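# Move the ring from the stake into the blue tray

## Task

Lift the ring clear of the stake it is threaded on, then set it down so it rests flat on the bottom of the blue tray, and leave it there.

## Robot and tools

Robot: two six-joint arms with parallel grippers, left_arm and right_arm, mounted on opposite sides of a table. In the scene frame the origin is the table centre, the tabletop is at z = +0.020 m, +z is up, and left_arm's base (about +0.110, +0.456, +0.105 m) is on the +y side, right_arm's (about -0.009, -0.456, +0.142 m) on the -y side. The arm names do not match image left and right. Each gripper's fingers point along its own +x axis and close along its own y axis. The reported end_effector_position is the point between the fingers, roughly 3 to 4 cm behind the tips; only the last 1.5 cm of each inner finger face is flat.

Frames and units: positions, orientations (quat_wxyz) and velocities in results are in the scene frame, in metres, m/s and rad/s. Offsets you command are expressed in each arm's own Hand target axes. Motion numbers use a scale where 1.0 equals 0.6 m of travel or 180 degrees of turn; rx, ry, rz form a single rotation vector.

Command row: every row is 14 numbers, each in [-1, 1], always for both arms: left_arm dx, dy, dz, rx, ry, rz, opening, then right_arm in the same seven slots. The six pose numbers are offsets from that arm's Hand target as it stood when the action or move began, not from the previous row; sending the same offset again moves further. All-zero pose numbers re-command the current Hand target (useful to stop a push or re-seek a target the hand fell short of). The opening is absolute, not an offset: +1 is fully open (0.080 m), -1 fully closed; empty fingers touch at about -0.78. A gripper needs at least about 0.6 s to shut from wide open. To leave a gripper unchanged, resend its present opening; 0 is a real command (half open).

Tools:
- execute_actions(actions, cameras): actions is a list of actions; each action is a list of up to 15 rows, one per 1/30 s step, and a short action repeats its final row to fill 15 steps. Images come back only for an empty actions list or if cameras names them (["all"], a list of names, or [] for none). An empty list also reports the scene number and current state.
- move(target, speed, blend, opening_speed, grip_force, blocking, cameras): straight-line gripper paths toward target, one 14-number row or a list of up to 15 rows, all offsets from the same starting Hand targets. speed in m/s, 0.002 to 4.3, default 0.25 (turning up to twice that in rad/s), one value or one per target. blend in metres rounds corners between listed targets; 0 stops at each. opening_speed is the rate on the -1..+1 scale per second, at least 0.2. grip_force is newtons per finger pad, 8 to 34, one value or one per arm, and persists. blocking=false returns early while the move continues. The whole move is capped at 10 s. Paths do not avoid obstacles or the other arm; avoid routing a hand close past its own base.
- wait(seconds 0 to 10, cameras): lets time pass holding commands.
- stop(cameras): brakes a running move.
- zoom_image(camera, region): camera is cam_left_wrist or cam_right_wrist; region [x0, y0, x1, y1] in pixels of the latest image (672x504), at most 504 by 504.
- read_manual(section): licence texts only.
- finished_scene(scene): ends the scene with this scene's number; irreversible, so only call it once the ring lies flat in the tray with the robot not touching it.

Reading results: Hand target is the last commanded pose after clipping; the gripper often stops short of it due to friction or weight, and may tilt, so check position and orientation after each motion. The move: line gives the outcome: done (within 8 mm and 2 degrees), off_target, moving, held (a check withheld steps or the clearance check stopped the path), blocked (hand stopped far from its drive, usually by an obstacle), or fault. limits=paced means the command was clipped. grip_measured is the measured opening on the command scale, accurate to about 2 mm; on a firmly held hard part it reads a little narrower than the part. To grip, command about 0.08 below the reading at first contact. grip_effort_n is motor effort (negative closing) and is not pad force. Joint torques and External joint torques help spot contact. Wrist depth gives a 7x7 grid of distances in mm per wrist camera, "-" meaning no reading. Camera calibration lines give intrinsics and world-to-camera transforms, which may be slightly off.

Controller notes: orientation commands are clipped to 32 degrees from the current one each step; small moves may not happen or may drift sideways. Contact reaching a joint load limit (wrist joints about 5.5 to 5.9 N m, larger joints 18 to 22.5 N m) triggers a 10 s torque fault. Heat builds from holding loads, outstretched arms or pushing against unreachable targets; MOTOR HOT warns, and at 95 °C the arm is stopped. Very fast far commands cause over-speed faults.

Avoid: dropping the ring or releasing it while moving, knocking anything off the table, slamming or hard pressing into the table, stake or tray, the two arms or grippers touching each other (even moderately), camera cables rubbing objects, and fast contacts. Occasional small pushes may disturb loose objects.

Each tool is called as a command line: name --argument value for each argument, lists and objects as JSON in quotes; but a table of rows of numbers goes row by row, as --pt "numbers of a row", without its own name.

## Session

execute_actions --actions '[]'

Scene clock: 0.00 s.
left_arm: end_effector_position=(+0.1296, +0.0732, +0.1827) grip_measured=+1.000 grip_effort_n=n/a end_effector_quat_wxyz=(+0.719, +0.265, +0.523, -0.374) | right_arm: end_effector_position=(+0.0205, -0.2084, +0.3210) grip_measured=+1.000 grip_effort_n=n/a end_effector_quat_wxyz=(+0.681, -0.418, +0.302, +0.521)
Joint positions: left_arm=[-0.018 1.818 1.282 -0.771 -0.178 -0.616 0.08] | right_arm=[0.075 1.087 0.962 -0.968 0.31 0.035 0.08]
Joint velocities: within noise
Joint torques (N m): no reading
External joint torques (N m): no reading
Heat: left arm: hottest wrist yaw 35 °C (+0.0 °C/min); right arm: hottest wrist yaw 32 °C (+0.0 °C/min).
Wrist depth (mm): cam_left_wrist=[220 221 224 225 222 221 228 / 222 224 226 222 223 224 225 / 224 225 227 223 223 226 228 / 226 227 229 225 225 227 226 / 228 228 231 232 - 93 215 / - 93 233 236 236 87 - / - 232 236 237 237 240 -] | cam_right_wrist=[347 365 383 405 448 466 1839 / 334 355 370 395 440 459 1741 / 331 348 367 388 427 447 1629 / 324 341 361 387 412 437 1584 / 321 338 355 376 402 422 1531 / - 81 347 369 393 98 75 / - - 340 361 381 399 78]
Hand target: left_arm +0.1297, +0.0732, +0.1826; +0.719, +0.265, +0.523, -0.374 | right_arm +0.0205, -0.2079, +0.3228; +0.682, -0.415, +0.300, +0.521
Tool commands: left_gripper/opening=+1.0 right_gripper/opening=+1.0

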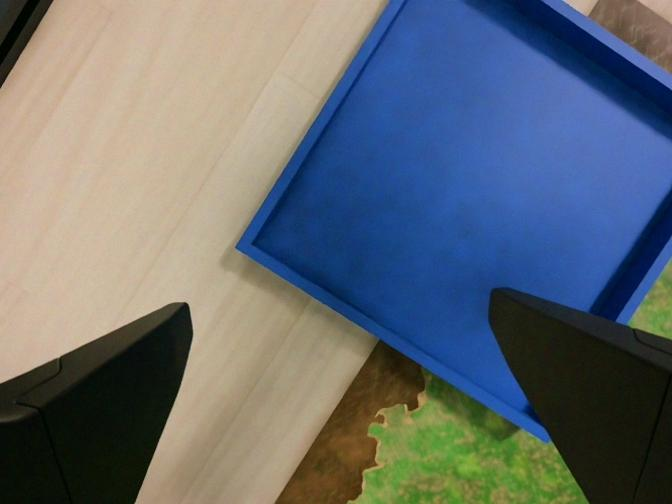

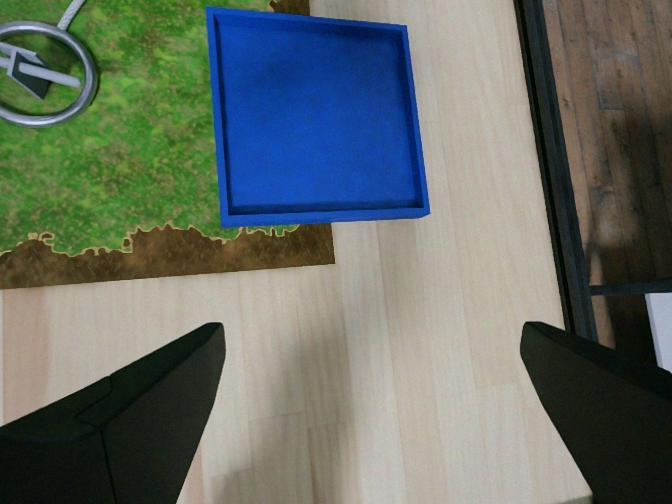

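move --target '[0,0,0,0,0,0,1,0,0.238,0.123,0,0,0,1]' --cameras '["all"]'

Scene clock: 20.33 s.
left_arm: end_effector_position=(+0.1296, +0.0732, +0.1827) grip_measured=+1.000 grip_effort_n=-2.1 end_effector_quat_wxyz=(+0.719, +0.265, +0.523, -0.374) | right_arm: end_effector_position=(-0.1172, -0.1298, +0.3191) grip_measured=+1.000 grip_effort_n=1.6 end_effector_quat_wxyz=(+0.679, -0.420, +0.301, +0.522)
Joint positions: left_arm=[-0.018 1.818 1.282 -0.771 -0.178 -0.616 0.08] | right_arm=[0.535 1.591 1.358 -1.043 0.484 0.491 0.08]
Joint torques (N m): left_arm=[0.08 -7.27 5.44 0.67 -0.18 0] | right_arm=[0.02 -7.25 6.48 0.43 0.51 0.3]
External joint torques (N m): left_arm=[0.15 0.53 -0.48 -0.07 -0.05 0] | right_arm=[0.03 -1.14 0.54 -0.33 0.21 0.29]
Heat: left arm: hottest wrist yaw 35 °C (+0.0 °C/min); right arm: hottest elbow 32 °C (+5.9 °C/min).
Wrist depth (mm): cam_left_wrist=[221 223 225 224 221 222 230 / 221 223 225 224 223 225 225 / 223 224 226 223 224 224 - / 226 227 228 225 228 227 225 / 227 228 231 233 228 93 216 / - 93 233 236 236 87 - / - 233 235 236 238 240 -] | cam_right_wrist=[338 358 381 411 441 463 223 / 331 348 370 397 434 478 499 / 326 343 360 389 - 441 489 / 321 336 357 379 - 453 474 / 315 326 353 371 398 426 465 / - 82 342 364 390 98 75 / - - 337 358 379 401 78]
Hand target: left_arm +0.1297, +0.0732, +0.1826; +0.719, +0.265, +0.523, -0.374 | right_arm -0.1184, -0.1270, +0.3217; +0.682, -0.415, +0.300, +0.521
Off the commanded pose: left_arm 0.000 m, 0 deg | right_arm 0.004 m, 1 deg.
move: done
camera_calibration:
cam_right_wrist: T_world_to_cam=[[0.961941, -0.109499, 0.25036, 0.0307418], [-0.0706369, -0.984704, -0.159274, -0.0520693], [0.263971, 0.135528, -0.954962, 0.429651], [0, 0, 0, 1]] pos_world=[-0.146665, -0.106136, 0.394311]

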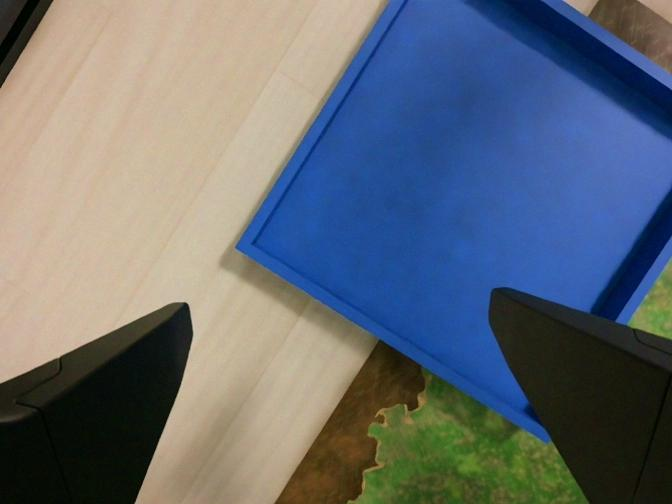

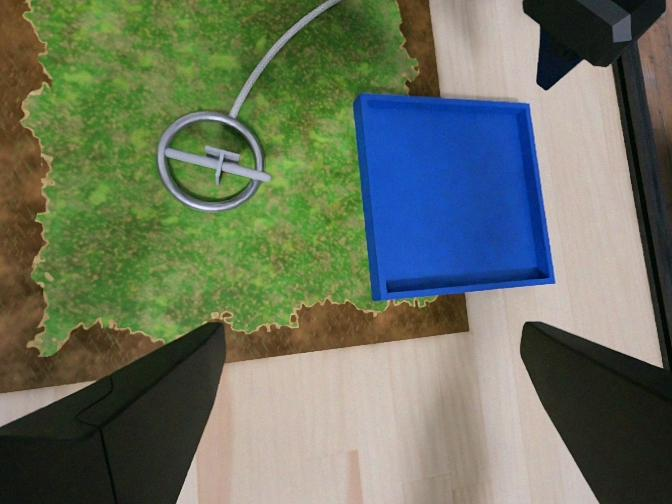

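zoom_image --camera "cam_right_wrist" --region '[120, 60, 320, 240]'

Scaled by 2.520 from the camera's 672x504 image, which has a finer 960x720 frame.

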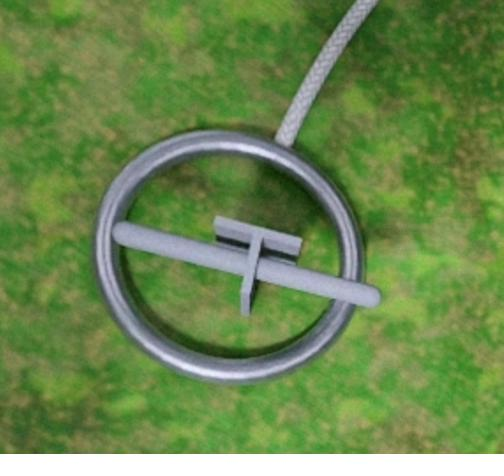

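move --target '[0,0,0,0,0,0,1,0.205,0.081,-0.192,0,-0.222,0,1]' --cameras '["cam_right_wrist"]'

Scene clock: 39.47 s.
left_arm: end_effector_position=(+0.1296, +0.0732, +0.1827) grip_measured=+1.000 grip_effort_n=-2.1 end_effector_quat_wxyz=(+0.719, +0.265, +0.523, -0.374) | right_arm: end_effector_position=(-0.1298, -0.1645, +0.1526) grip_measured=+1.000 grip_effort_n=1.2 end_effector_quat_wxyz=(+0.744, -0.207, +0.053, +0.634)
Joint positions: left_arm=[-0.018 1.818 1.282 -0.771 -0.178 -0.616 0.08] | right_arm=[0.784 1.958 0.294 1.09 0.895 0.209 0.08]
Joint torques (N m): left_arm=[0.07 -7.25 5.45 0.67 -0.18 0] | right_arm=[0.19 -5.75 0.73 1.25 0.5 -0.2]
External joint torques (N m): left_arm=[0.08 0.56 -0.47 -0.07 -0.04 0] | right_arm=[0.22 -0.82 -1.39 -0.08 0.23 -0.22]
Heat: left arm: hottest wrist yaw 35 °C (+0.0 °C/min); right arm: hottest elbow 35 °C (+7.6 °C/min).
Wrist depth (mm): cam_left_wrist=[220 222 223 224 222 221 228 / 222 223 225 222 222 223 225 / 224 224 226 224 224 225 230 / 227 227 228 224 - 227 229 / 227 228 230 233 227 93 219 / - 93 233 234 237 87 - / - 233 234 236 238 241 -] | cam_right_wrist=[442 499 566 667 599 1983 247 / 355 394 447 529 595 687 279 / 288 313 352 399 450 526 599 / 244 259 275 308 325 - 453 / 213 230 241 260 277 - 338 / - 81 206 224 240 98 75 / - - 184 195 209 217 78]
Hand target: left_arm +0.1297, +0.0732, +0.1826; +0.719, +0.265, +0.523, -0.374 | right_arm -0.1285, -0.1661, +0.1510; +0.744, -0.212, +0.049, +0.632
Off the commanded pose: left_arm 0.000 m, 0 deg | right_arm 0.003 m, 1 deg.
move: done
camera_calibration:
cam_right_wrist: T_world_to_cam=[[0.966013, -0.113653, 0.232169, 0.0833481], [0.101885, -0.658044, -0.746055, 0.0520855], [0.237569, 0.744353, -0.624099, 0.324966], [0, 0, 0, 1]] pos_world=[-0.163024, -0.198142, 0.222319]
Images, in order (width x height): cam_right_wrist 672x504.

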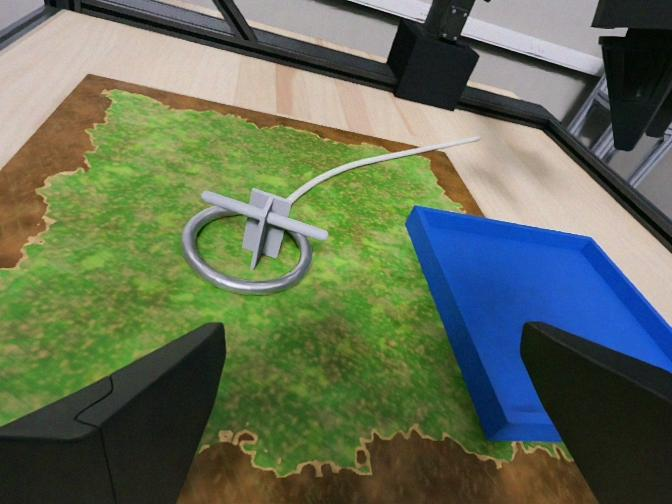

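zoom_image --camera "cam_right_wrist" --region '[160, 160, 350, 310]'

Scaled by 2.653 from the camera's 672x504 image, which has a finer 960x720 frame.

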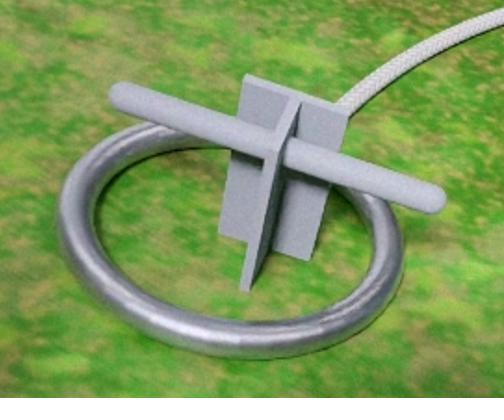

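move --target '[0,0,0,0,0,0,1,0.135,0.0765,0.0723,0.552,0.270,-0.228,0]' --cameras '["cam_right_wrist"]'

Scene clock: 123.43 s.
left_arm: end_effector_position=(+0.1296, +0.0732, +0.1827) grip_measured=+1.000 grip_effort_n=-1.6 end_effector_quat_wxyz=(+0.719, +0.265, +0.523, -0.374) | right_arm: end_effector_position=(-0.1640, -0.0728, +0.1514) grip_measured=+0.004 grip_effort_n=-17.9 end_effector_quat_wxyz=(+0.710, +0.187, +0.679, -0.003)
Joint positions: left_arm=[-0.018 1.818 1.282 -0.771 -0.178 -0.616 0.08] | right_arm=[0.459 2.066 1.353 -0.662 0.178 2.273 0.035]
Joint torques (N m): left_arm=[0.07 -7.24 5.44 0.68 -0.18 0.01] | right_arm=[-0.24 -10.03 5.46 0.2 -0.04 0.28]
External joint torques (N m): left_arm=[0.06 0.6 -0.5 -0.07 -0.03 0.01] | right_arm=[-0.22 -1.34 0.27 -0.36 -0.19 0.29]
Heat: left arm: hottest wrist yaw 35 °C (+0.0 °C/min); right arm: hottest wrist pitch 36 °C (+1.0 °C/min).
Wrist depth (mm): cam_left_wrist=[220 221 222 225 219 222 228 / 222 223 225 226 223 224 225 / 223 225 226 222 - - 227 / 226 227 228 224 226 - 228 / 228 228 231 232 227 92 220 / - 93 233 233 236 87 - / - 233 235 237 238 240 -] | cam_right_wrist=[196 186 178 170 163 156 150 / 206 196 186 178 169 162 157 / 216 205 193 186 178 169 163 / 231 207 203 196 186 178 170 / 245 234 211 207 193 186 178 / 260 243 70 216 205 83 185 / - - - 229 223 75 -]
Hand target: left_arm +0.1297, +0.0732, +0.1826; +0.719, +0.265, +0.523, -0.374 | right_arm -0.1651, -0.0701, +0.1511; +0.707, +0.190, +0.681, -0.006
Off the commanded pose: left_arm 0.000 m, 0 deg | right_arm 0.003 m, 1 deg.
move: done
camera_calibration:
cam_right_wrist: T_world_to_cam=[[-0.266389, -0.927444, -0.26246, -0.0594533], [-0.931739, 0.178063, 0.316475, -0.154468], [-0.246778, 0.328849, -0.911569, 0.197844], [0, 0, 0, 1]] pos_world=[-0.110938, -0.0926953, 0.213629]
Images, in order (width x height): cam_right_wrist 672x504.

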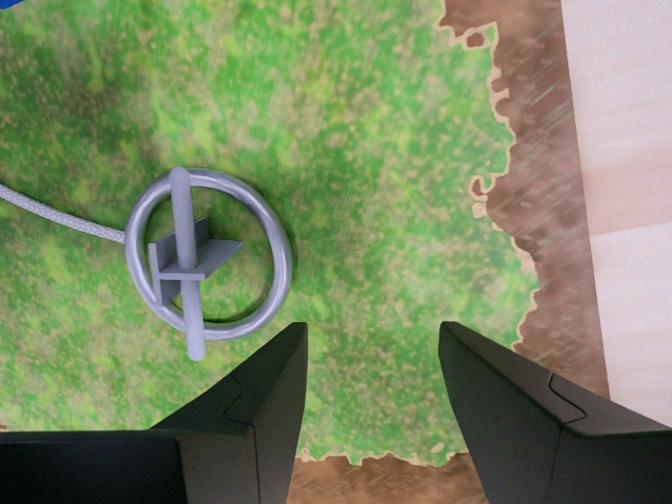

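move --target '[0,0,0,0,0,0,1,0.132,0.0687,-0.0362,0,0,0,-0.4]' --speed 0.12 --cameras '["cam_right_wrist"]'

Scene clock: 144.77 s.
left_arm: end_effector_position=(+0.1296, +0.0732, +0.1827) grip_measured=+1.000 grip_effort_n=-2.1 end_effector_quat_wxyz=(+0.719, +0.265, +0.523, -0.374) | right_arm: end_effector_position=(-0.1685, -0.0082, +0.0867) grip_measured=-0.396 grip_effort_n=-17.9 end_effector_quat_wxyz=(+0.708, +0.192, +0.680, -0.008)
Joint positions: left_arm=[-0.018 1.818 1.282 -0.771 -0.178 -0.616 0.08] | right_arm=[0.405 2.389 1.616 -0.593 0.167 2.233 0.017]
Joint torques (N m): left_arm=[0.06 -7.28 5.42 0.68 -0.18 0] | right_arm=[-0.2 -12.03 5.24 0.22 -0.05 -0.23]
External joint torques (N m): left_arm=[0.02 0.6 -0.57 -0.09 -0.03 0] | right_arm=[-0.19 -1.58 0.18 -0.35 -0.19 -0.22]
Heat: left arm: hottest wrist yaw 35 °C (+0.0 °C/min); right arm: hottest shoulder 34 °C (+4.0 °C/min).
Wrist depth (mm): cam_left_wrist=[221 222 224 224 220 222 229 / 222 224 225 222 223 224 225 / 223 225 226 217 224 225 226 / 226 227 229 220 225 227 229 / 227 228 232 232 - 93 221 / - 93 234 235 236 86 - / - 233 237 237 238 241 -] | cam_right_wrist=[121 117 112 106 103 98 94 / 127 123 114 111 107 102 99 / 135 130 - 113 112 107 102 / 143 131 87 122 114 112 107 / 153 148 78 126 119 117 112 / 163 156 70 125 83 120 117 / - - - 144 138 - -]
Hand target: left_arm +0.1297, +0.0732, +0.1826; +0.719, +0.265, +0.523, -0.374 | right_arm -0.1692, -0.0061, +0.0853; +0.707, +0.190, +0.681, -0.006
Off the commanded pose: left_arm 0.000 m, 0 deg | right_arm 0.003 m, 0 deg.
move: done
camera_calibration:
cam_right_wrist: T_world_to_cam=[[-0.279773, -0.923396, -0.262805, -0.019962], [-0.928025, 0.189977, 0.320435, -0.149277], [-0.245962, 0.333538, -0.910085, 0.116636], [0, 0, 0, 1]] pos_world=[-0.11543, -0.0289761, 0.148736]
Images, in order (width x height): cam_right_wrist 672x504.

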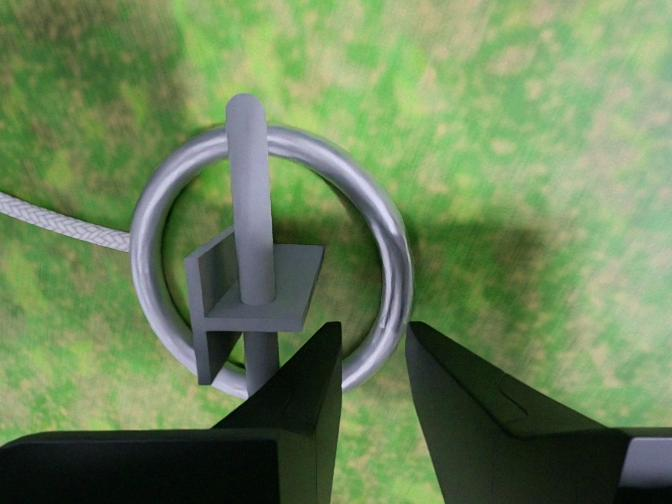

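move --target '[0,0,0,0,0,0,1,0.039,-0.016,0,0,0,0,-0.4]' --speed 0.06 --cameras '["cam_right_wrist"]'

Scene clock: 152.60 s.
left_arm: end_effector_position=(+0.1296, +0.0732, +0.1827) grip_measured=+1.000 grip_effort_n=-1.6 end_effector_quat_wxyz=(+0.719, +0.265, +0.523, -0.374) | right_arm: end_effector_position=(-0.1743, -0.0052, +0.0734) grip_measured=-0.397 grip_effort_n=-13.7 end_effector_quat_wxyz=(+0.701, +0.196, +0.686, +0.001)
Joint positions: left_arm=[-0.018 1.818 1.282 -0.771 -0.178 -0.616 0.08] | right_arm=[0.411 2.417 1.605 -0.528 0.161 2.233 0.017]
Joint torques (N m): left_arm=[0.05 -7.27 5.44 0.67 -0.19 0] | right_arm=[-0.45 -10.19 3.01 0.97 0.22 -0.06]
External joint torques (N m): left_arm=[0 0.71 -0.6 -0.09 -0.04 0] | right_arm=[-0.39 0.34 -1.98 0.36 0.09 -0.05]
Heat: left arm: hottest wrist yaw 35 °C (+0.0 °C/min); right arm: hottest shoulder 35 °C (+5.0 °C/min).
Wrist depth (mm): cam_left_wrist=[220 221 223 225 220 222 229 / 222 223 225 222 222 223 225 / 224 225 227 222 225 226 228 / 226 227 231 225 225 232 228 / 227 228 231 233 227 93 215 / - 93 234 235 237 87 - / - 233 235 236 239 240 -] | cam_right_wrist=[109 103 99 95 90 86 83 / 115 111 97 98 94 90 86 / 120 113 108 100 100 95 90 / 132 67 81 109 102 100 96 / 141 63 - 115 108 105 100 / 152 144 - 113 88 109 105 / - - - 131 126 - -]
Hand target: left_arm +0.1297, +0.0732, +0.1826; +0.719, +0.265, +0.523, -0.374 | right_arm -0.1700, -0.0091, +0.0603; +0.707, +0.190, +0.681, -0.006
Off the commanded pose: left_arm 0.000 m, 0 deg | right_arm 0.015 m, 1 deg.
move: off_target (right_arm)
camera_calibration:
cam_right_wrist: T_world_to_cam=[[-0.276203, -0.920365, -0.27684, -0.0205984], [-0.924567, 0.175782, 0.338048, -0.151847], [-0.262464, 0.349327, -0.899491, 0.0985674], [0, 0, 0, 1]] pos_world=[-0.120212, -0.0266984, 0.13429]
Images, in order (width x height): cam_right_wrist 672x504.

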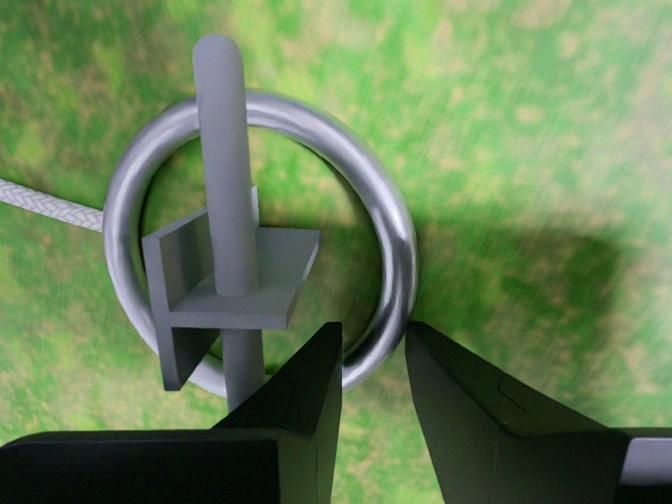

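move --pt "0 0 0 0 0 0 1 -0.0645 -0.017 0.0115 0 0 0.0333 -0.4" --pt "0 0 0 0 0 0 1 -0.0128 -0.0043 0.004 0 0 0.0333 -0.48" --speed 0.06 --cameras '["cam_right_wrist"]'

Scene clock: 183.97 s.
left_arm: end_effector_position=(+0.1296, +0.0732, +0.1827) grip_measured=+1.000 grip_effort_n=-1.6 end_effector_quat_wxyz=(+0.719, +0.265, +0.523, -0.374) | right_arm: end_effector_position=(-0.1715, -0.0152, +0.0733) grip_measured=-0.476 grip_effort_n=-18.4 end_effector_quat_wxyz=(+0.703, +0.228, +0.673, +0.032)
Joint positions: left_arm=[-0.018 1.818 1.282 -0.771 -0.178 -0.616 0.08] | right_arm=[0.437 2.355 1.456 -0.378 0.232 2.245 0.014]
Joint torques (N m): left_arm=[0.05 -7.25 5.45 0.67 -0.18 0] | right_arm=[-0.55 -10.29 4.64 0.59 0.24 -0.24]
External joint torques (N m): left_arm=[0.05 0.69 -0.55 -0.08 -0.04 -0.01] | right_arm=[-0.56 -0.2 -0.2 -0.12 0.07 -0.22]
Heat: left arm: hottest elbow 35 °C (+1.0 °C/min); right arm: hottest shoulder 37 °C (+6.0 °C/min).
Wrist depth (mm): cam_left_wrist=[221 222 224 224 218 221 228 / 222 224 224 226 215 225 225 / 224 225 227 221 - 225 227 / 226 227 228 225 226 227 229 / 228 230 231 233 227 93 220 / - 93 234 235 236 87 - / - 233 235 235 238 240 -] | cam_right_wrist=[119 113 104 97 90 85 81 / 127 115 105 102 95 89 83 / 135 - 116 100 101 93 87 / - - 113 113 103 97 91 / - - 123 117 107 103 95 / 170 160 79 116 84 105 100 / - - - 130 125 - -]
Hand target: left_arm +0.1297, +0.0732, +0.1826; +0.719, +0.265, +0.523, -0.374 | right_arm -0.1690, -0.0141, +0.0670; +0.707, +0.226, +0.670, +0.031
Off the commanded pose: left_arm 0.000 m, 0 deg | right_arm 0.007 m, 1 deg.
move: done
camera_calibration:
cam_right_wrist: T_world_to_cam=[[-0.269592, -0.891082, -0.365093, -0.021027], [-0.93477, 0.151071, 0.321533, -0.148389], [-0.231357, 0.427961, -0.873684, 0.107264], [0, 0, 0, 1]] pos_world=[-0.119562, -0.0422242, 0.13375]
Images, in order (width x height): cam_right_wrist 672x504.

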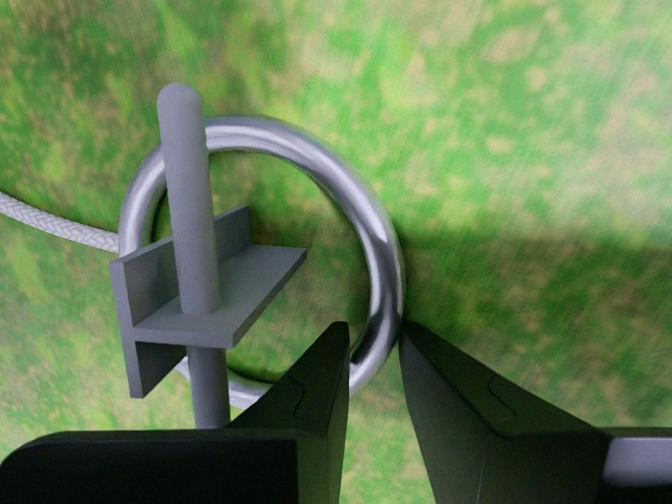

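move --pt "0 0 0 0 0 0 1 -0.02 0.0032 0.003 0 0 0 -0.45" --pt "0 0 0 0 0 0 1 0.0047 -0.0065 0.003 0 0 0 -0.45" --speed 0.05 --cameras '["cam_right_wrist"]'

Scene clock: 191.77 s.
left_arm: end_effector_position=(+0.1296, +0.0732, +0.1827) grip_measured=+1.000 grip_effort_n=-1.6 end_effector_quat_wxyz=(+0.719, +0.265, +0.523, -0.374) | right_arm: end_effector_position=(-0.1719, -0.0130, +0.0736) grip_measured=-0.454 grip_effort_n=19.8 end_effector_quat_wxyz=(+0.700, +0.233, +0.674, +0.035)
Joint positions: left_arm=[-0.018 1.818 1.282 -0.771 -0.178 -0.616 0.08] | right_arm=[0.435 2.354 1.452 -0.361 0.232 2.245 0.015]
Joint torques (N m): left_arm=[0.08 -7.25 5.42 0.68 -0.18 0] | right_arm=[-0.32 -10.25 2.93 0.75 0.25 -0.2]
External joint torques (N m): left_arm=[0.07 0.69 -0.63 -0.1 -0.03 0] | right_arm=[-0.25 -0.22 -1.88 0.03 0.07 -0.19]
Heat: left arm: hottest elbow 35 °C (+1.0 °C/min); right arm: hottest shoulder 36 °C (+3.0 °C/min).
Wrist depth (mm): cam_left_wrist=[219 222 223 224 220 223 229 / 223 224 224 226 223 - 226 / 224 225 227 223 - 225 227 / 226 228 229 226 226 228 227 / 228 228 231 233 228 93 214 / - 93 233 236 237 86 - / - 232 235 237 237 240 -] | cam_right_wrist=[120 113 104 97 89 85 79 / 128 117 105 102 94 88 82 / 136 131 115 100 101 92 86 / 146 77 110 112 103 97 90 / 163 - 82 118 106 103 95 / 174 163 76 113 85 105 100 / - - - 132 127 - -]
Hand target: left_arm +0.1297, +0.0732, +0.1826; +0.719, +0.265, +0.523, -0.374 | right_arm -0.1681, -0.0171, +0.0630; +0.707, +0.225, +0.670, +0.031
Off the commanded pose: left_arm 0.000 m, 0 deg | right_arm 0.012 m, 1 deg.
move: off_target (right_arm)
camera_calibration:
cam_right_wrist: T_world_to_cam=[[-0.27274, -0.886113, -0.374723, -0.0188491], [-0.932744, 0.148079, 0.328728, -0.149335], [-0.235801, 0.439178, -0.866903, 0.105384], [0, 0, 0, 1]] pos_world=[-0.119583, -0.0408713, 0.133385]
Images, in order (width x height): cam_right_wrist 672x504.

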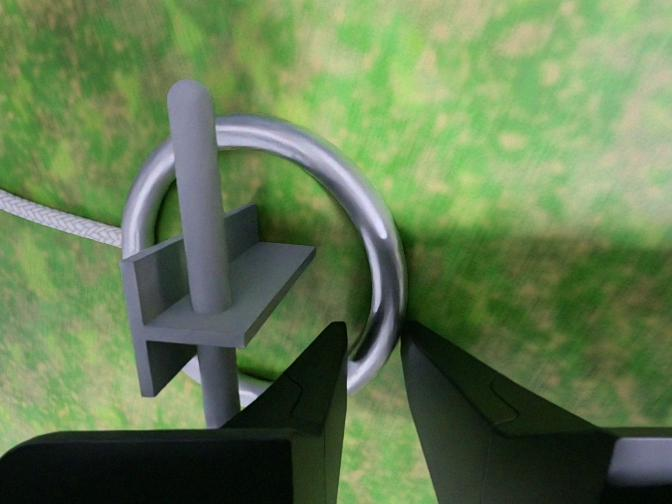

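move --target '[0,0,0,0,0,0,1,0,0,0,0,0,0,-0.75]' --opening_speed 0.25 --cameras '["cam_right_wrist"]'

Scene clock: 201.47 s.
left_arm: end_effector_position=(+0.1296, +0.0732, +0.1827) grip_measured=+1.000 grip_effort_n=-2.1 end_effector_quat_wxyz=(+0.719, +0.265, +0.523, -0.374) | right_arm: end_effector_position=(-0.1717, -0.0122, +0.0731) grip_measured=-0.631 grip_effort_n=-83.5 end_effector_quat_wxyz=(+0.699, +0.234, +0.675, +0.036)
Joint positions: left_arm=[-0.018 1.818 1.282 -0.771 -0.178 -0.616 0.08] | right_arm=[0.434 2.356 1.452 -0.356 0.232 2.245 0.007]
Joint torques (N m): left_arm=[0.08 -7.26 5.42 0.67 -0.19 0.01] | right_arm=[-0.27 -10.47 2.98 0.45 0.25 -0.21]
External joint torques (N m): left_arm=[0.12 0.73 -0.64 -0.1 -0.04 0.01] | right_arm=[-0.27 -0.33 -1.93 -0.3 0.08 -0.19]
Heat: left arm: hottest elbow 35 °C (+1.0 °C/min); right arm: hottest shoulder 36 °C (+2.0 °C/min).
Wrist depth (mm): cam_left_wrist=[221 221 223 225 222 223 229 / 222 223 225 226 221 223 225 / 224 226 227 223 222 227 228 / 225 228 227 225 - 230 227 / 227 229 230 232 227 93 215 / - 93 234 235 236 87 - / - 233 235 236 238 239 -] | cam_right_wrist=[119 112 103 96 89 84 79 / 127 115 108 101 94 88 82 / 135 132 108 105 101 92 85 / - 122 110 104 105 96 90 / 162 - 83 118 106 103 94 / 174 162 81 111 83 106 99 / - - - 130 77 - -]
Hand target: left_arm +0.1297, +0.0732, +0.1826; +0.719, +0.265, +0.523, -0.374 | right_arm -0.1680, -0.0170, +0.0631; +0.707, +0.226, +0.670, +0.031
Off the commanded pose: left_arm 0.000 m, 0 deg | right_arm 0.012 m, 2 deg.
move: off_target (right_arm)
camera_calibration:
cam_right_wrist: T_world_to_cam=[[-0.274156, -0.884774, -0.376847, -0.0183686], [-0.932186, 0.148182, 0.330258, -0.149071], [-0.236362, 0.441834, -0.865399, 0.104557], [0, 0, 0, 1]] pos_world=[-0.119285, -0.0403589, 0.132793]
Images, in order (width x height): cam_right_wrist 672x504.

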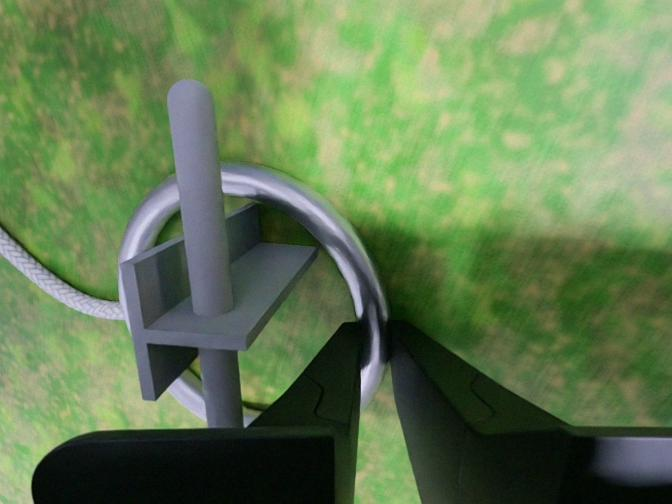

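move --pt "0 0 0 0 0 0 1 -0.0478 -0.0012 0.0035 0 0 0 -0.75" --pt "0 0 0 0 0 0 1 -0.0445 -0.003 0.0237 0.0437 0.1135 0.003 -0.75" --speed 0.06 --cameras '["cam_right_wrist"]'

Scene clock: 230.43 s.
left_arm: end_effector_position=(+0.1296, +0.0732, +0.1827) grip_measured=+1.000 grip_effort_n=-2.1 end_effector_quat_wxyz=(+0.719, +0.265, +0.523, -0.374) | right_arm: end_effector_position=(-0.1576, -0.0330, +0.0816) grip_measured=-0.631 grip_effort_n=-83.5 end_effector_quat_wxyz=(+0.566, +0.262, +0.781, +0.027)
Joint positions: left_arm=[-0.018 1.818 1.282 -0.771 -0.178 -0.616 0.08] | right_arm=[0.321 2.193 1.108 0.025 -0.077 2.247 0.007]
Joint torques (N m): left_arm=[0.05 -7.26 5.44 0.68 -0.18 0.01] | right_arm=[-0.36 -13.21 2.85 0.95 -0.29 0.27]
External joint torques (N m): left_arm=[0.05 0.65 -0.56 -0.08 -0.04 0] | right_arm=[-0.36 -4.41 -1.64 -0.07 -0.28 0.28]
Heat: left arm: hottest elbow 35 °C (+0.0 °C/min); right arm: hottest shoulder 40 °C (+4.0 °C/min).
Wrist depth (mm): cam_left_wrist=[219 221 224 225 215 221 230 / 222 224 225 224 221 224 225 / 225 226 227 225 222 235 228 / 227 226 228 224 227 225 228 / 227 228 232 233 227 93 215 / - 93 233 235 237 87 - / - 233 235 236 238 240 -] | cam_right_wrist=[100 95 88 82 78 73 70 / 115 106 101 91 86 80 75 / 131 119 105 101 95 88 83 / - 105 122 107 108 99 92 / 196 90 138 128 119 112 103 / 282 89 94 111 83 125 116 / - - - - 77 - -]
Hand target: left_arm +0.1297, +0.0732, +0.1826; +0.719, +0.265, +0.523, -0.374 | right_arm -0.1576, -0.0319, +0.0873; +0.559, +0.267, +0.784, +0.028
Off the commanded pose: left_arm 0.000 m, 0 deg | right_arm 0.006 m, 1 deg.
move: done
camera_calibration:
cam_right_wrist: T_world_to_cam=[[-0.386205, -0.858579, -0.337177, -0.0497281], [-0.770236, 0.0990481, 0.630021, -0.13627], [-0.507526, 0.503023, -0.699561, 0.0701077], [0, 0, 0, 1]] pos_world=[-0.088584, -0.064464, 0.11813]
Images, in order (width x height): cam_right_wrist 672x504.

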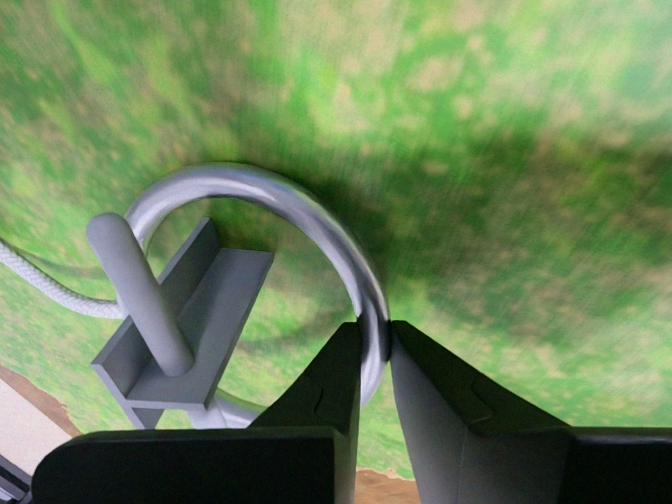

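zoom_image --camera "cam_right_wrist" --region '[60, 150, 420, 440]'

Scaled by 1.400 from the camera's 672x504 image, which has a finer 960x720 frame.

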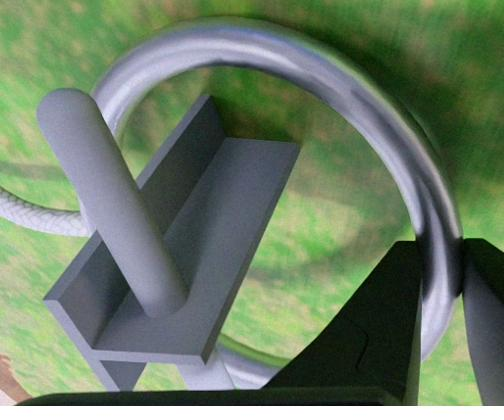

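move --target '[0,0,0,0,0,0,1,-0.0125,-0.0057,-0.0038,0,0,0,-0.75]' --speed 0.05 --cameras '["cam_right_wrist"]'

Scene clock: 247.27 s.
left_arm: end_effector_position=(+0.1296, +0.0732, +0.1827) grip_measured=+1.000 grip_effort_n=-2.1 end_effector_quat_wxyz=(+0.719, +0.265, +0.523, -0.374) | right_arm: end_effector_position=(-0.1570, -0.0395, +0.0846) grip_measured=-0.631 grip_effort_n=-83.5 end_effector_quat_wxyz=(+0.566, +0.261, +0.782, +0.023)
Joint positions: left_arm=[-0.018 1.818 1.282 -0.771 -0.178 -0.616 0.08] | right_arm=[0.324 2.169 1.084 0.018 -0.078 2.255 0.007]
Joint torques (N m): left_arm=[0.08 -7.26 5.43 0.67 -0.18 0] | right_arm=[0.18 -13.82 3.01 0.8 -0.13 0.24]
External joint torques (N m): left_arm=[0.11 0.65 -0.55 -0.07 -0.04 0] | right_arm=[0.11 -5.18 -1.48 -0.21 -0.12 0.26]
Heat: left arm: hottest elbow 35 °C (+0.0 °C/min); right arm: hottest shoulder 43 °C (+7.1 °C/min).
Wrist depth (mm): cam_left_wrist=[220 222 223 225 221 222 229 / 222 223 225 222 222 224 226 / 225 225 227 223 224 226 - / 225 228 229 224 227 227 227 / 227 227 230 233 229 93 217 / - 93 232 235 236 87 - / - 235 234 235 239 240 -] | cam_right_wrist=[102 97 90 85 79 75 72 / 117 108 102 95 89 83 77 / 134 121 107 104 100 92 86 / - 121 127 111 112 102 96 / - 94 146 132 123 116 107 / 282 93 172 111 83 130 123 / - - - - 77 - -]
Hand target: left_arm +0.1297, +0.0732, +0.1826; +0.719, +0.265, +0.523, -0.374 | right_arm -0.1591, -0.0376, +0.0934; +0.560, +0.267, +0.784, +0.028
Off the commanded pose: left_arm 0.000 m, 0 deg | right_arm 0.009 m, 1 deg.
move: off_target (right_arm)
camera_calibration:
cam_right_wrist: T_world_to_cam=[[-0.390355, -0.859726, -0.329384, -0.0554435], [-0.768577, 0.107335, 0.630689, -0.136447], [-0.506866, 0.49935, -0.702664, 0.076023], [0, 0, 0, 1]] pos_world=[-0.0879796, -0.0709828, 0.121212]
Images, in order (width x height): cam_right_wrist 672x504.

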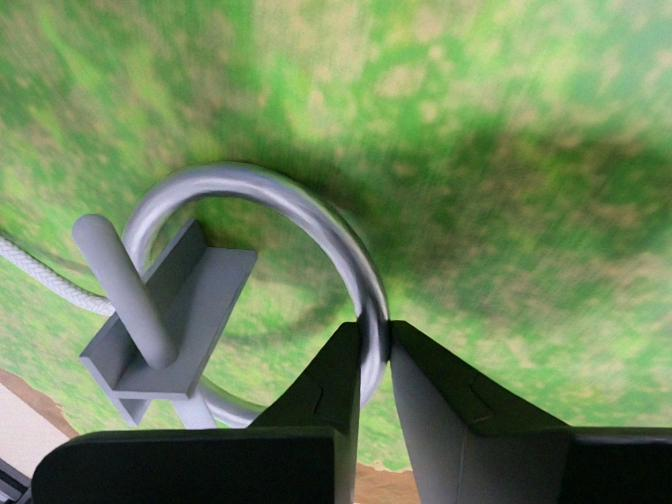

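move --target '[-0.167,-0.434,-0.4325,0,-0.222,0,1,0,0,0,0,0,0,-0.75]' --cameras '["cam_left_wrist"]'

Scene clock: 272.30 s.
left_arm: end_effector_position=(-0.2422, +0.1490, +0.2025) grip_measured=+1.000 grip_effort_n=-1.6 end_effector_quat_wxyz=(+0.853, +0.121, +0.249, -0.442) | right_arm: end_effector_position=(-0.1570, -0.0395, +0.0846) grip_measured=-0.631 grip_effort_n=-83.5 end_effector_quat_wxyz=(+0.566, +0.261, +0.782, +0.023)
Joint positions: left_arm=[-1.125 2.531 2.244 -1.541 -0.989 -1.891 0.08] | right_arm=[0.324 2.169 1.084 0.018 -0.078 2.255 0.007]
Joint torques (N m): left_arm=[0.08 -9.31 5.87 -0.52 -0.79 -0.14] | right_arm=[0.18 -13.84 3.07 0.81 -0.13 0.24]
External joint torques (N m): left_arm=[0.16 2.47 0.5 -0.44 -0.25 -0.15] | right_arm=[0.17 -5.3 -1.36 -0.18 -0.12 0.26]
Heat: left arm: hottest elbow 36 °C (+1.0 °C/min); right arm: hottest shoulder 41 °C (+3.0 °C/min).
Wrist depth (mm): cam_left_wrist=[522 517 538 260 258 501 495 / 437 427 235 251 297 435 431 / 349 329 362 315 355 365 366 / 317 318 318 301 314 313 314 / 287 293 271 278 278 93 277 / - 93 249 248 247 87 - / - 217 225 225 224 220 -] | cam_right_wrist=[102 97 91 85 79 76 72 / 118 108 102 95 89 83 77 / 134 122 107 104 100 92 86 / - 121 127 111 112 102 97 / - 94 146 132 123 116 108 / 283 93 172 110 83 130 123 / - - - - 77 - -]
Hand target: left_arm -0.2434, +0.1483, +0.1993; +0.854, +0.121, +0.246, -0.442 | right_arm -0.1591, -0.0376, +0.0934; +0.560, +0.267, +0.784, +0.028
Off the commanded pose: left_arm 0.003 m, 0 deg | right_arm 0.009 m, 1 deg.
move: off_target (right_arm)
camera_calibration:
cam_left_wrist: T_world_to_cam=[[-0.853465, -0.520516, 0.025716, -0.131455], [-0.40271, 0.627375, -0.666502, -0.0215692], [0.330791, -0.579192, -0.745059, 0.396603], [0, 0, 0, 1]] pos_world=[-0.252071, 0.174817, 0.284497]
Images, in order (width x height): cam_left_wrist 672x504.

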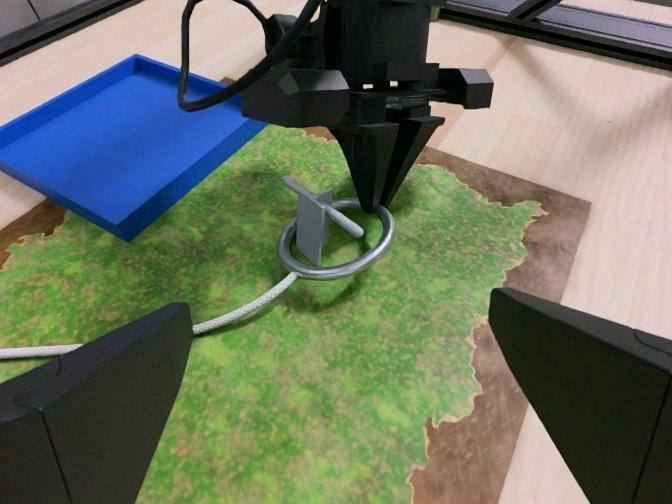

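zoom_image --camera "cam_left_wrist" --region '[260, 150, 420, 300]'

Scaled by 3.150 from the camera's 672x504 image, which has a finer 960x720 frame.

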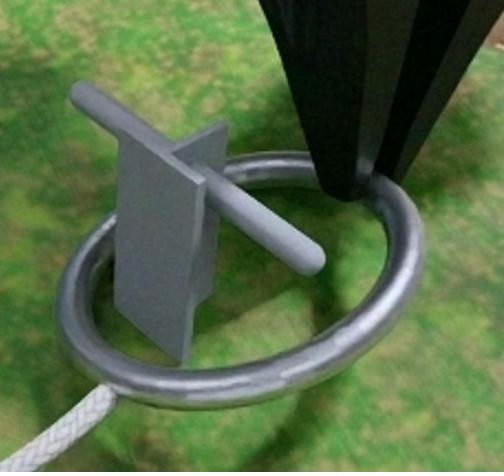

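move --target '[0,0,0,0,0,0,1,-0.0248,0.0205,-0.0122,0,0,0,-0.75]' --speed 0.05 --cameras '["cam_left_wrist"]'

zoom_image --camera "cam_left_wrist" --region '[260, 150, 420, 300]'

Scene clock: 285.30 s.
left_arm: end_effector_position=(-0.2423, +0.1490, +0.2025) grip_measured=+1.000 grip_effort_n=-1.6 end_effector_quat_wxyz=(+0.853, +0.121, +0.249, -0.442) | right_arm: end_effector_position=(-0.1552, -0.0403, +0.1000) grip_measured=-0.631 grip_effort_n=-83.5 end_effector_quat_wxyz=(+0.570, +0.258, +0.780, +0.016)
Joint positions: left_arm=[-1.125 2.532 2.245 -1.542 -0.989 -1.892 0.08] | right_arm=[0.321 2.126 1.104 -0.062 -0.079 2.255 0.007]
Joint torques (N m): left_arm=[0.02 -9.28 5.94 -0.52 -0.8 -0.16] | right_arm=[-0.31 -13.57 5.13 0.81 -0.23 -0.06]
External joint torques (N m): left_arm=[0.02 2.54 0.58 -0.42 -0.25 -0.16] | right_arm=[-0.37 -5.01 0.47 -0.17 -0.22 -0.04]
Heat: left arm: hottest elbow 36 °C (+1.0 °C/min); right arm: hottest shoulder 41 °C (+2.0 °C/min).
Wrist depth (mm): cam_left_wrist=[532 548 227 244 285 514 501 / 427 429 405 253 290 432 435 / 360 326 363 340 356 364 363 / 321 319 318 299 317 319 316 / 289 291 273 279 280 93 278 / - 93 249 249 247 87 - / - 217 225 224 224 220 -] | cam_right_wrist=[119 112 106 100 93 89 85 / 134 127 118 109 103 97 92 / 155 138 109 122 115 107 100 / 175 - 135 129 131 120 113 / 228 105 166 109 145 137 127 / 292 257 126 110 83 152 144 / - - - - 77 - -]
Hand target: left_arm -0.2434, +0.1484, +0.1992; +0.854, +0.121, +0.246, -0.442 | right_arm -0.1574, -0.0319, +0.1131; +0.560, +0.267, +0.784, +0.028
Off the commanded pose: left_arm 0.004 m, 0 deg | right_arm 0.016 m, 2 deg.
move: off_target (right_arm)
camera_calibration:
cam_left_wrist: T_world_to_cam=[[-0.853365, -0.520681, 0.0256912, -0.131397], [-0.402826, 0.627322, -0.666481, -0.0215284], [0.330908, -0.579101, -0.745079, 0.396696], [0, 0, 0, 1]] pos_world=[-0.252071, 0.174816, 0.284597]
Images, in order (width x height): cam_left_wrist 672x504.

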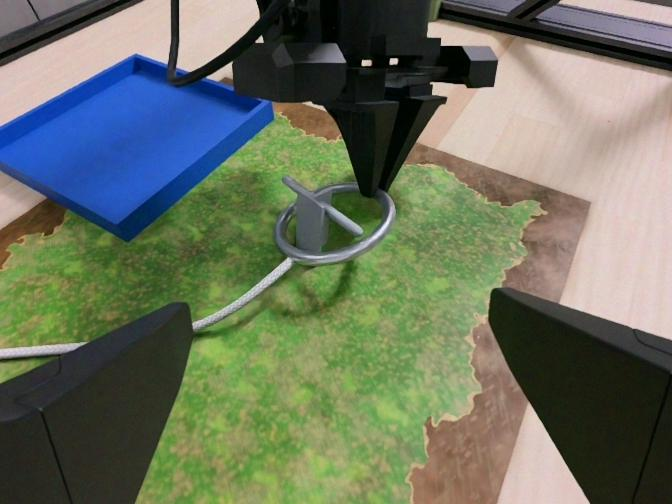

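Scaled by 3.150 from the camera's 672x504 image, which has a finer 960x720 frame.

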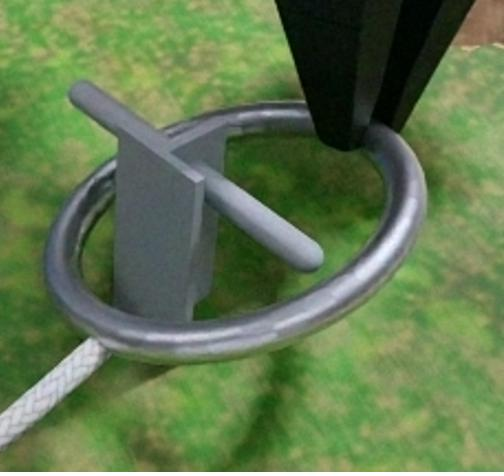

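move --target '[0,0,0,0,0,0,1,-0.0357,0.0187,0.002,0,0,0,-0.75]' --speed 0.05 --cameras '["cam_left_wrist"]'

zoom_image --camera "cam_left_wrist" --region '[260, 150, 420, 300]'

Scene clock: 292.17 s.
left_arm: end_effector_position=(-0.2423, +0.1490, +0.2025) grip_measured=+1.000 grip_effort_n=-2.1 end_effector_quat_wxyz=(+0.853, +0.121, +0.249, -0.442) | right_arm: end_effector_position=(-0.1455, -0.0417, +0.1194) grip_measured=-0.631 grip_effort_n=-83.5 end_effector_quat_wxyz=(+0.570, +0.257, +0.781, +0.012)
Joint positions: left_arm=[-1.125 2.532 2.245 -1.542 -0.989 -1.892 0.08] | right_arm=[0.295 2.065 1.108 -0.135 -0.094 2.238 0.007]
Joint torques (N m): left_arm=[0.02 -9.31 5.93 -0.52 -0.8 -0.16] | right_arm=[-0.37 -13.87 5.65 0.79 -0.2 -0.27]
External joint torques (N m): left_arm=[0.03 2.37 0.61 -0.44 -0.26 -0.16] | right_arm=[-0.37 -5.45 0.73 -0.19 -0.18 -0.25]
Heat: left arm: hottest elbow 36 °C (+1.0 °C/min); right arm: hottest shoulder 43 °C (+3.0 °C/min).
Wrist depth (mm): cam_left_wrist=[513 517 201 229 275 515 502 / 449 429 440 271 419 434 434 / 348 342 363 312 366 365 366 / 320 319 317 307 316 314 316 / 287 294 280 280 279 93 277 / - 93 248 249 249 87 - / - 217 225 225 225 220 -] | cam_right_wrist=[136 133 123 117 111 105 100 / 157 148 138 129 122 115 110 / 179 165 110 144 135 127 120 / 208 136 133 152 154 142 134 / 260 141 131 108 170 162 149 / 336 299 - 110 83 181 170 / - - - - 77 - -]
Hand target: left_arm -0.2434, +0.1484, +0.1992; +0.854, +0.121, +0.246, -0.442 | right_arm -0.1471, -0.0322, +0.1351; +0.559, +0.267, +0.784, +0.028
Off the commanded pose: left_arm 0.004 m, 0 deg | right_arm 0.018 m, 3 deg.
move: off_target (right_arm)
camera_calibration:
cam_left_wrist: T_world_to_cam=[[-0.853365, -0.520681, 0.0256912, -0.131397], [-0.402826, 0.627322, -0.666481, -0.0215284], [0.330908, -0.579101, -0.745079, 0.396696], [0, 0, 0, 1]] pos_world=[-0.252071, 0.174816, 0.284597]
Images, in order (width x height): cam_left_wrist 672x504.

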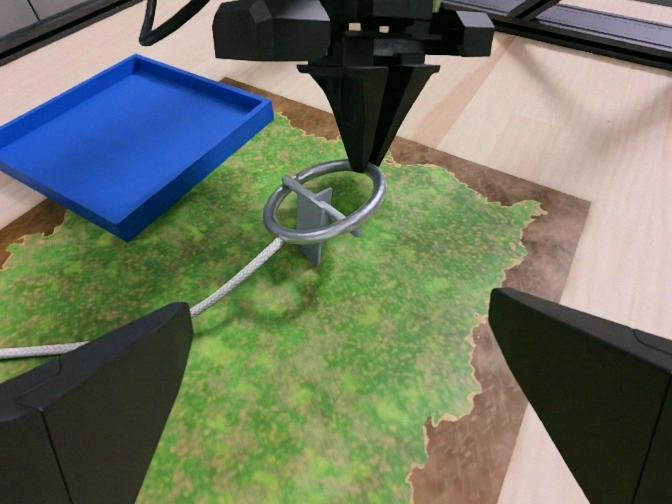

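Scaled by 3.150 from the camera's 672x504 image, which has a finer 960x720 frame.

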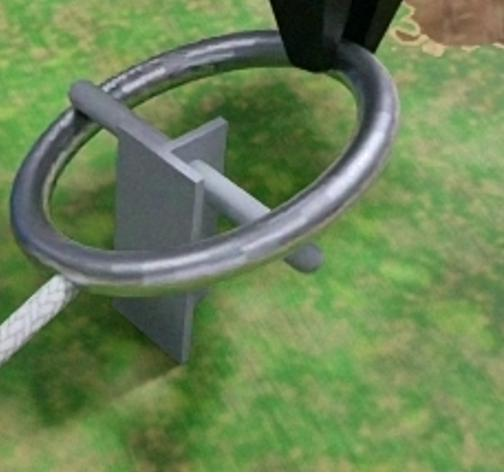

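move --target '[0,0,0,0,0,0,1,-0.0115,0.0033,0.0167,0,0,0,-0.75]' --speed 0.05 --cameras '["cam_left_wrist"]'

zoom_image --camera "cam_left_wrist" --region '[260, 130, 420, 280]'

Scene clock: 297.00 s.
left_arm: end_effector_position=(-0.2423, +0.1490, +0.2025) grip_measured=+1.000 grip_effort_n=-1.6 end_effector_quat_wxyz=(+0.853, +0.121, +0.249, -0.442) | right_arm: end_effector_position=(-0.1350, -0.0386, +0.1289) grip_measured=-0.631 grip_effort_n=-83.5 end_effector_quat_wxyz=(+0.566, +0.263, +0.781, +0.018)
Joint positions: left_arm=[-1.125 2.532 2.245 -1.542 -0.989 -1.892 0.08] | right_arm=[0.266 2.035 1.099 -0.139 -0.105 2.214 0.007]
Joint torques (N m): left_arm=[0.02 -9.31 5.98 -0.53 -0.8 -0.16] | right_arm=[-0.21 -13.36 3.79 0.94 -0.27 -0.28]
External joint torques (N m): left_arm=[0.01 2.41 0.65 -0.43 -0.25 -0.16] | right_arm=[-0.27 -5.03 -1.24 -0.07 -0.24 -0.26]
Heat: left arm: hottest shoulder 36 °C (+4.0 °C/min); right arm: hottest shoulder 44 °C (+3.0 °C/min).
Wrist depth (mm): cam_left_wrist=[517 514 237 233 274 514 494 / 442 - 428 275 436 434 436 / 350 351 356 344 366 365 364 / 319 318 309 310 318 316 317 / 287 293 278 279 279 93 278 / - 93 250 249 248 87 - / - 216 225 224 224 220 -] | cam_right_wrist=[153 145 134 127 118 112 107 / 171 162 150 139 132 124 117 / 198 182 117 155 146 136 127 / 242 201 192 107 166 154 143 / 297 230 235 108 185 174 161 / 385 333 145 110 83 194 184 / - - - - 77 - -]
Hand target: left_arm -0.2434, +0.1484, +0.1992; +0.854, +0.121, +0.246, -0.442 | right_arm -0.1358, -0.0362, +0.1379; +0.560, +0.267, +0.784, +0.028
Off the commanded pose: left_arm 0.004 m, 0 deg | right_arm 0.009 m, 1 deg.
move: off_target (right_arm)
camera_calibration:
cam_left_wrist: T_world_to_cam=[[-0.853365, -0.520681, 0.0256912, -0.131397], [-0.402826, 0.627322, -0.666481, -0.0215284], [0.330908, -0.579101, -0.745079, 0.396696], [0, 0, 0, 1]] pos_world=[-0.252071, 0.174816, 0.284597]
Images, in order (width x height): cam_left_wrist 672x504.

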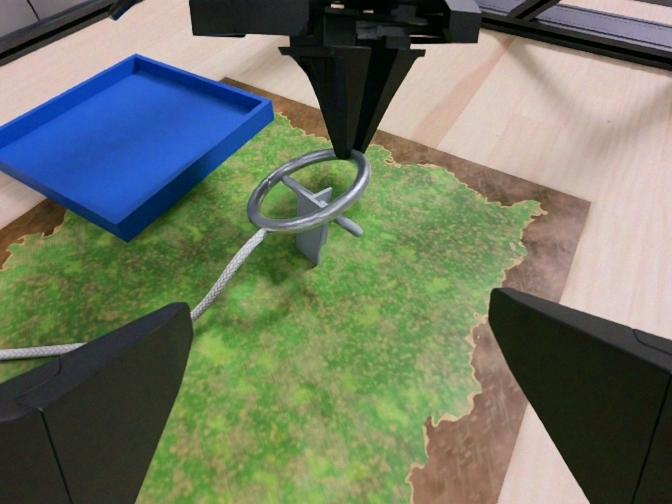

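Scaled by 3.150 from the camera's 672x504 image, which has a finer 960x720 frame.

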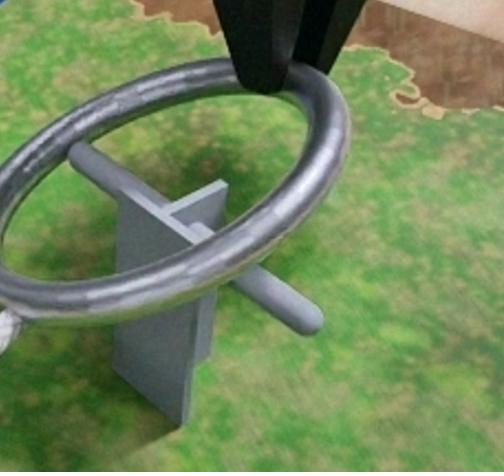

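move --target '[0,0,0,0,0,0,1,-0.0862,0.0342,-0.0372,0,0,0,-0.75]' --speed 0.06 --cameras '["all"]'

Scene clock: 302.50 s.
left_arm: end_effector_position=(-0.2423, +0.1490, +0.2025) grip_measured=+1.000 grip_effort_n=-2.1 end_effector_quat_wxyz=(+0.853, +0.121, +0.249, -0.442) | right_arm: end_effector_position=(-0.1340, -0.0427, +0.1840) grip_measured=-0.631 grip_effort_n=-83.5 end_effector_quat_wxyz=(+0.569, +0.259, +0.781, +0.013)
Joint positions: left_arm=[-1.125 2.532 2.245 -1.542 -0.989 -1.892 0.08] | right_arm=[0.266 1.909 1.181 -0.361 -0.106 2.214 0.007]
Joint torques (N m): left_arm=[0.03 -9.3 5.95 -0.52 -0.79 -0.16] | right_arm=[-0.2 -12.86 6.31 0.8 -0.25 -0.26]
External joint torques (N m): left_arm=[0.02 2.41 0.61 -0.44 -0.24 -0.16] | right_arm=[-0.21 -4.91 0.84 -0.15 -0.23 -0.25]
Heat: left arm: hottest shoulder 36 °C (+4.0 °C/min); right arm: hottest shoulder 44 °C (+2.0 °C/min).
Wrist depth (mm): cam_left_wrist=[523 543 542 234 514 506 502 / 446 - 437 407 441 437 433 / 351 350 356 366 367 366 364 / 319 317 317 309 317 315 314 / 286 294 279 278 278 93 279 / - 93 250 248 249 86 - / - 217 225 225 224 220 -] | cam_right_wrist=[211 200 188 178 168 159 152 / 236 224 210 196 186 174 165 / 278 244 117 209 205 193 181 / 335 173 275 105 232 216 202 / 407 158 322 108 259 244 226 / 465 457 - 110 83 274 259 / - - - - 77 - -]
Hand target: left_arm -0.2434, +0.1484, +0.1992; +0.854, +0.121, +0.246, -0.442 | right_arm -0.1358, -0.0362, +0.1980; +0.559, +0.267, +0.784, +0.028
Off the commanded pose: left_arm 0.004 m, 0 deg | right_arm 0.015 m, 2 deg.
move: off_target (right_arm)
camera_calibration:
cam_left_wrist: T_world_to_cam=[[-0.853365, -0.520681, 0.0256912, -0.131397], [-0.402826, 0.627322, -0.666481, -0.0215284], [0.330908, -0.579101, -0.745079, 0.396696], [0, 0, 0, 1]] pos_world=[-0.252071, 0.174816, 0.284597]
cam_right_wrist: T_world_to_cam=[[-0.398063, -0.862422, -0.312688, -0.0206748], [-0.767645, 0.126529, 0.628261, -0.179811], [-0.502261, 0.490121, -0.712401, 0.161084], [0, 0, 0, 1]] pos_world=[-0.0653546, -0.0740297, 0.22126]

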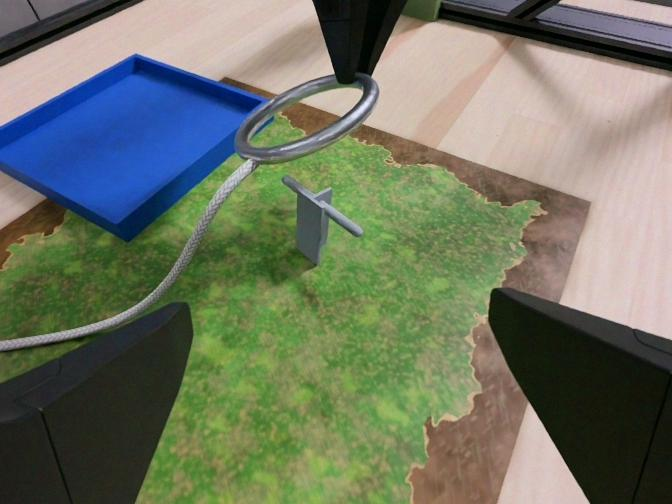

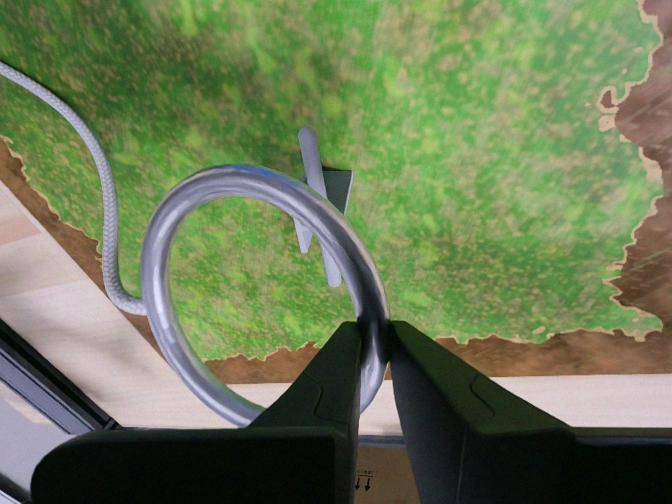

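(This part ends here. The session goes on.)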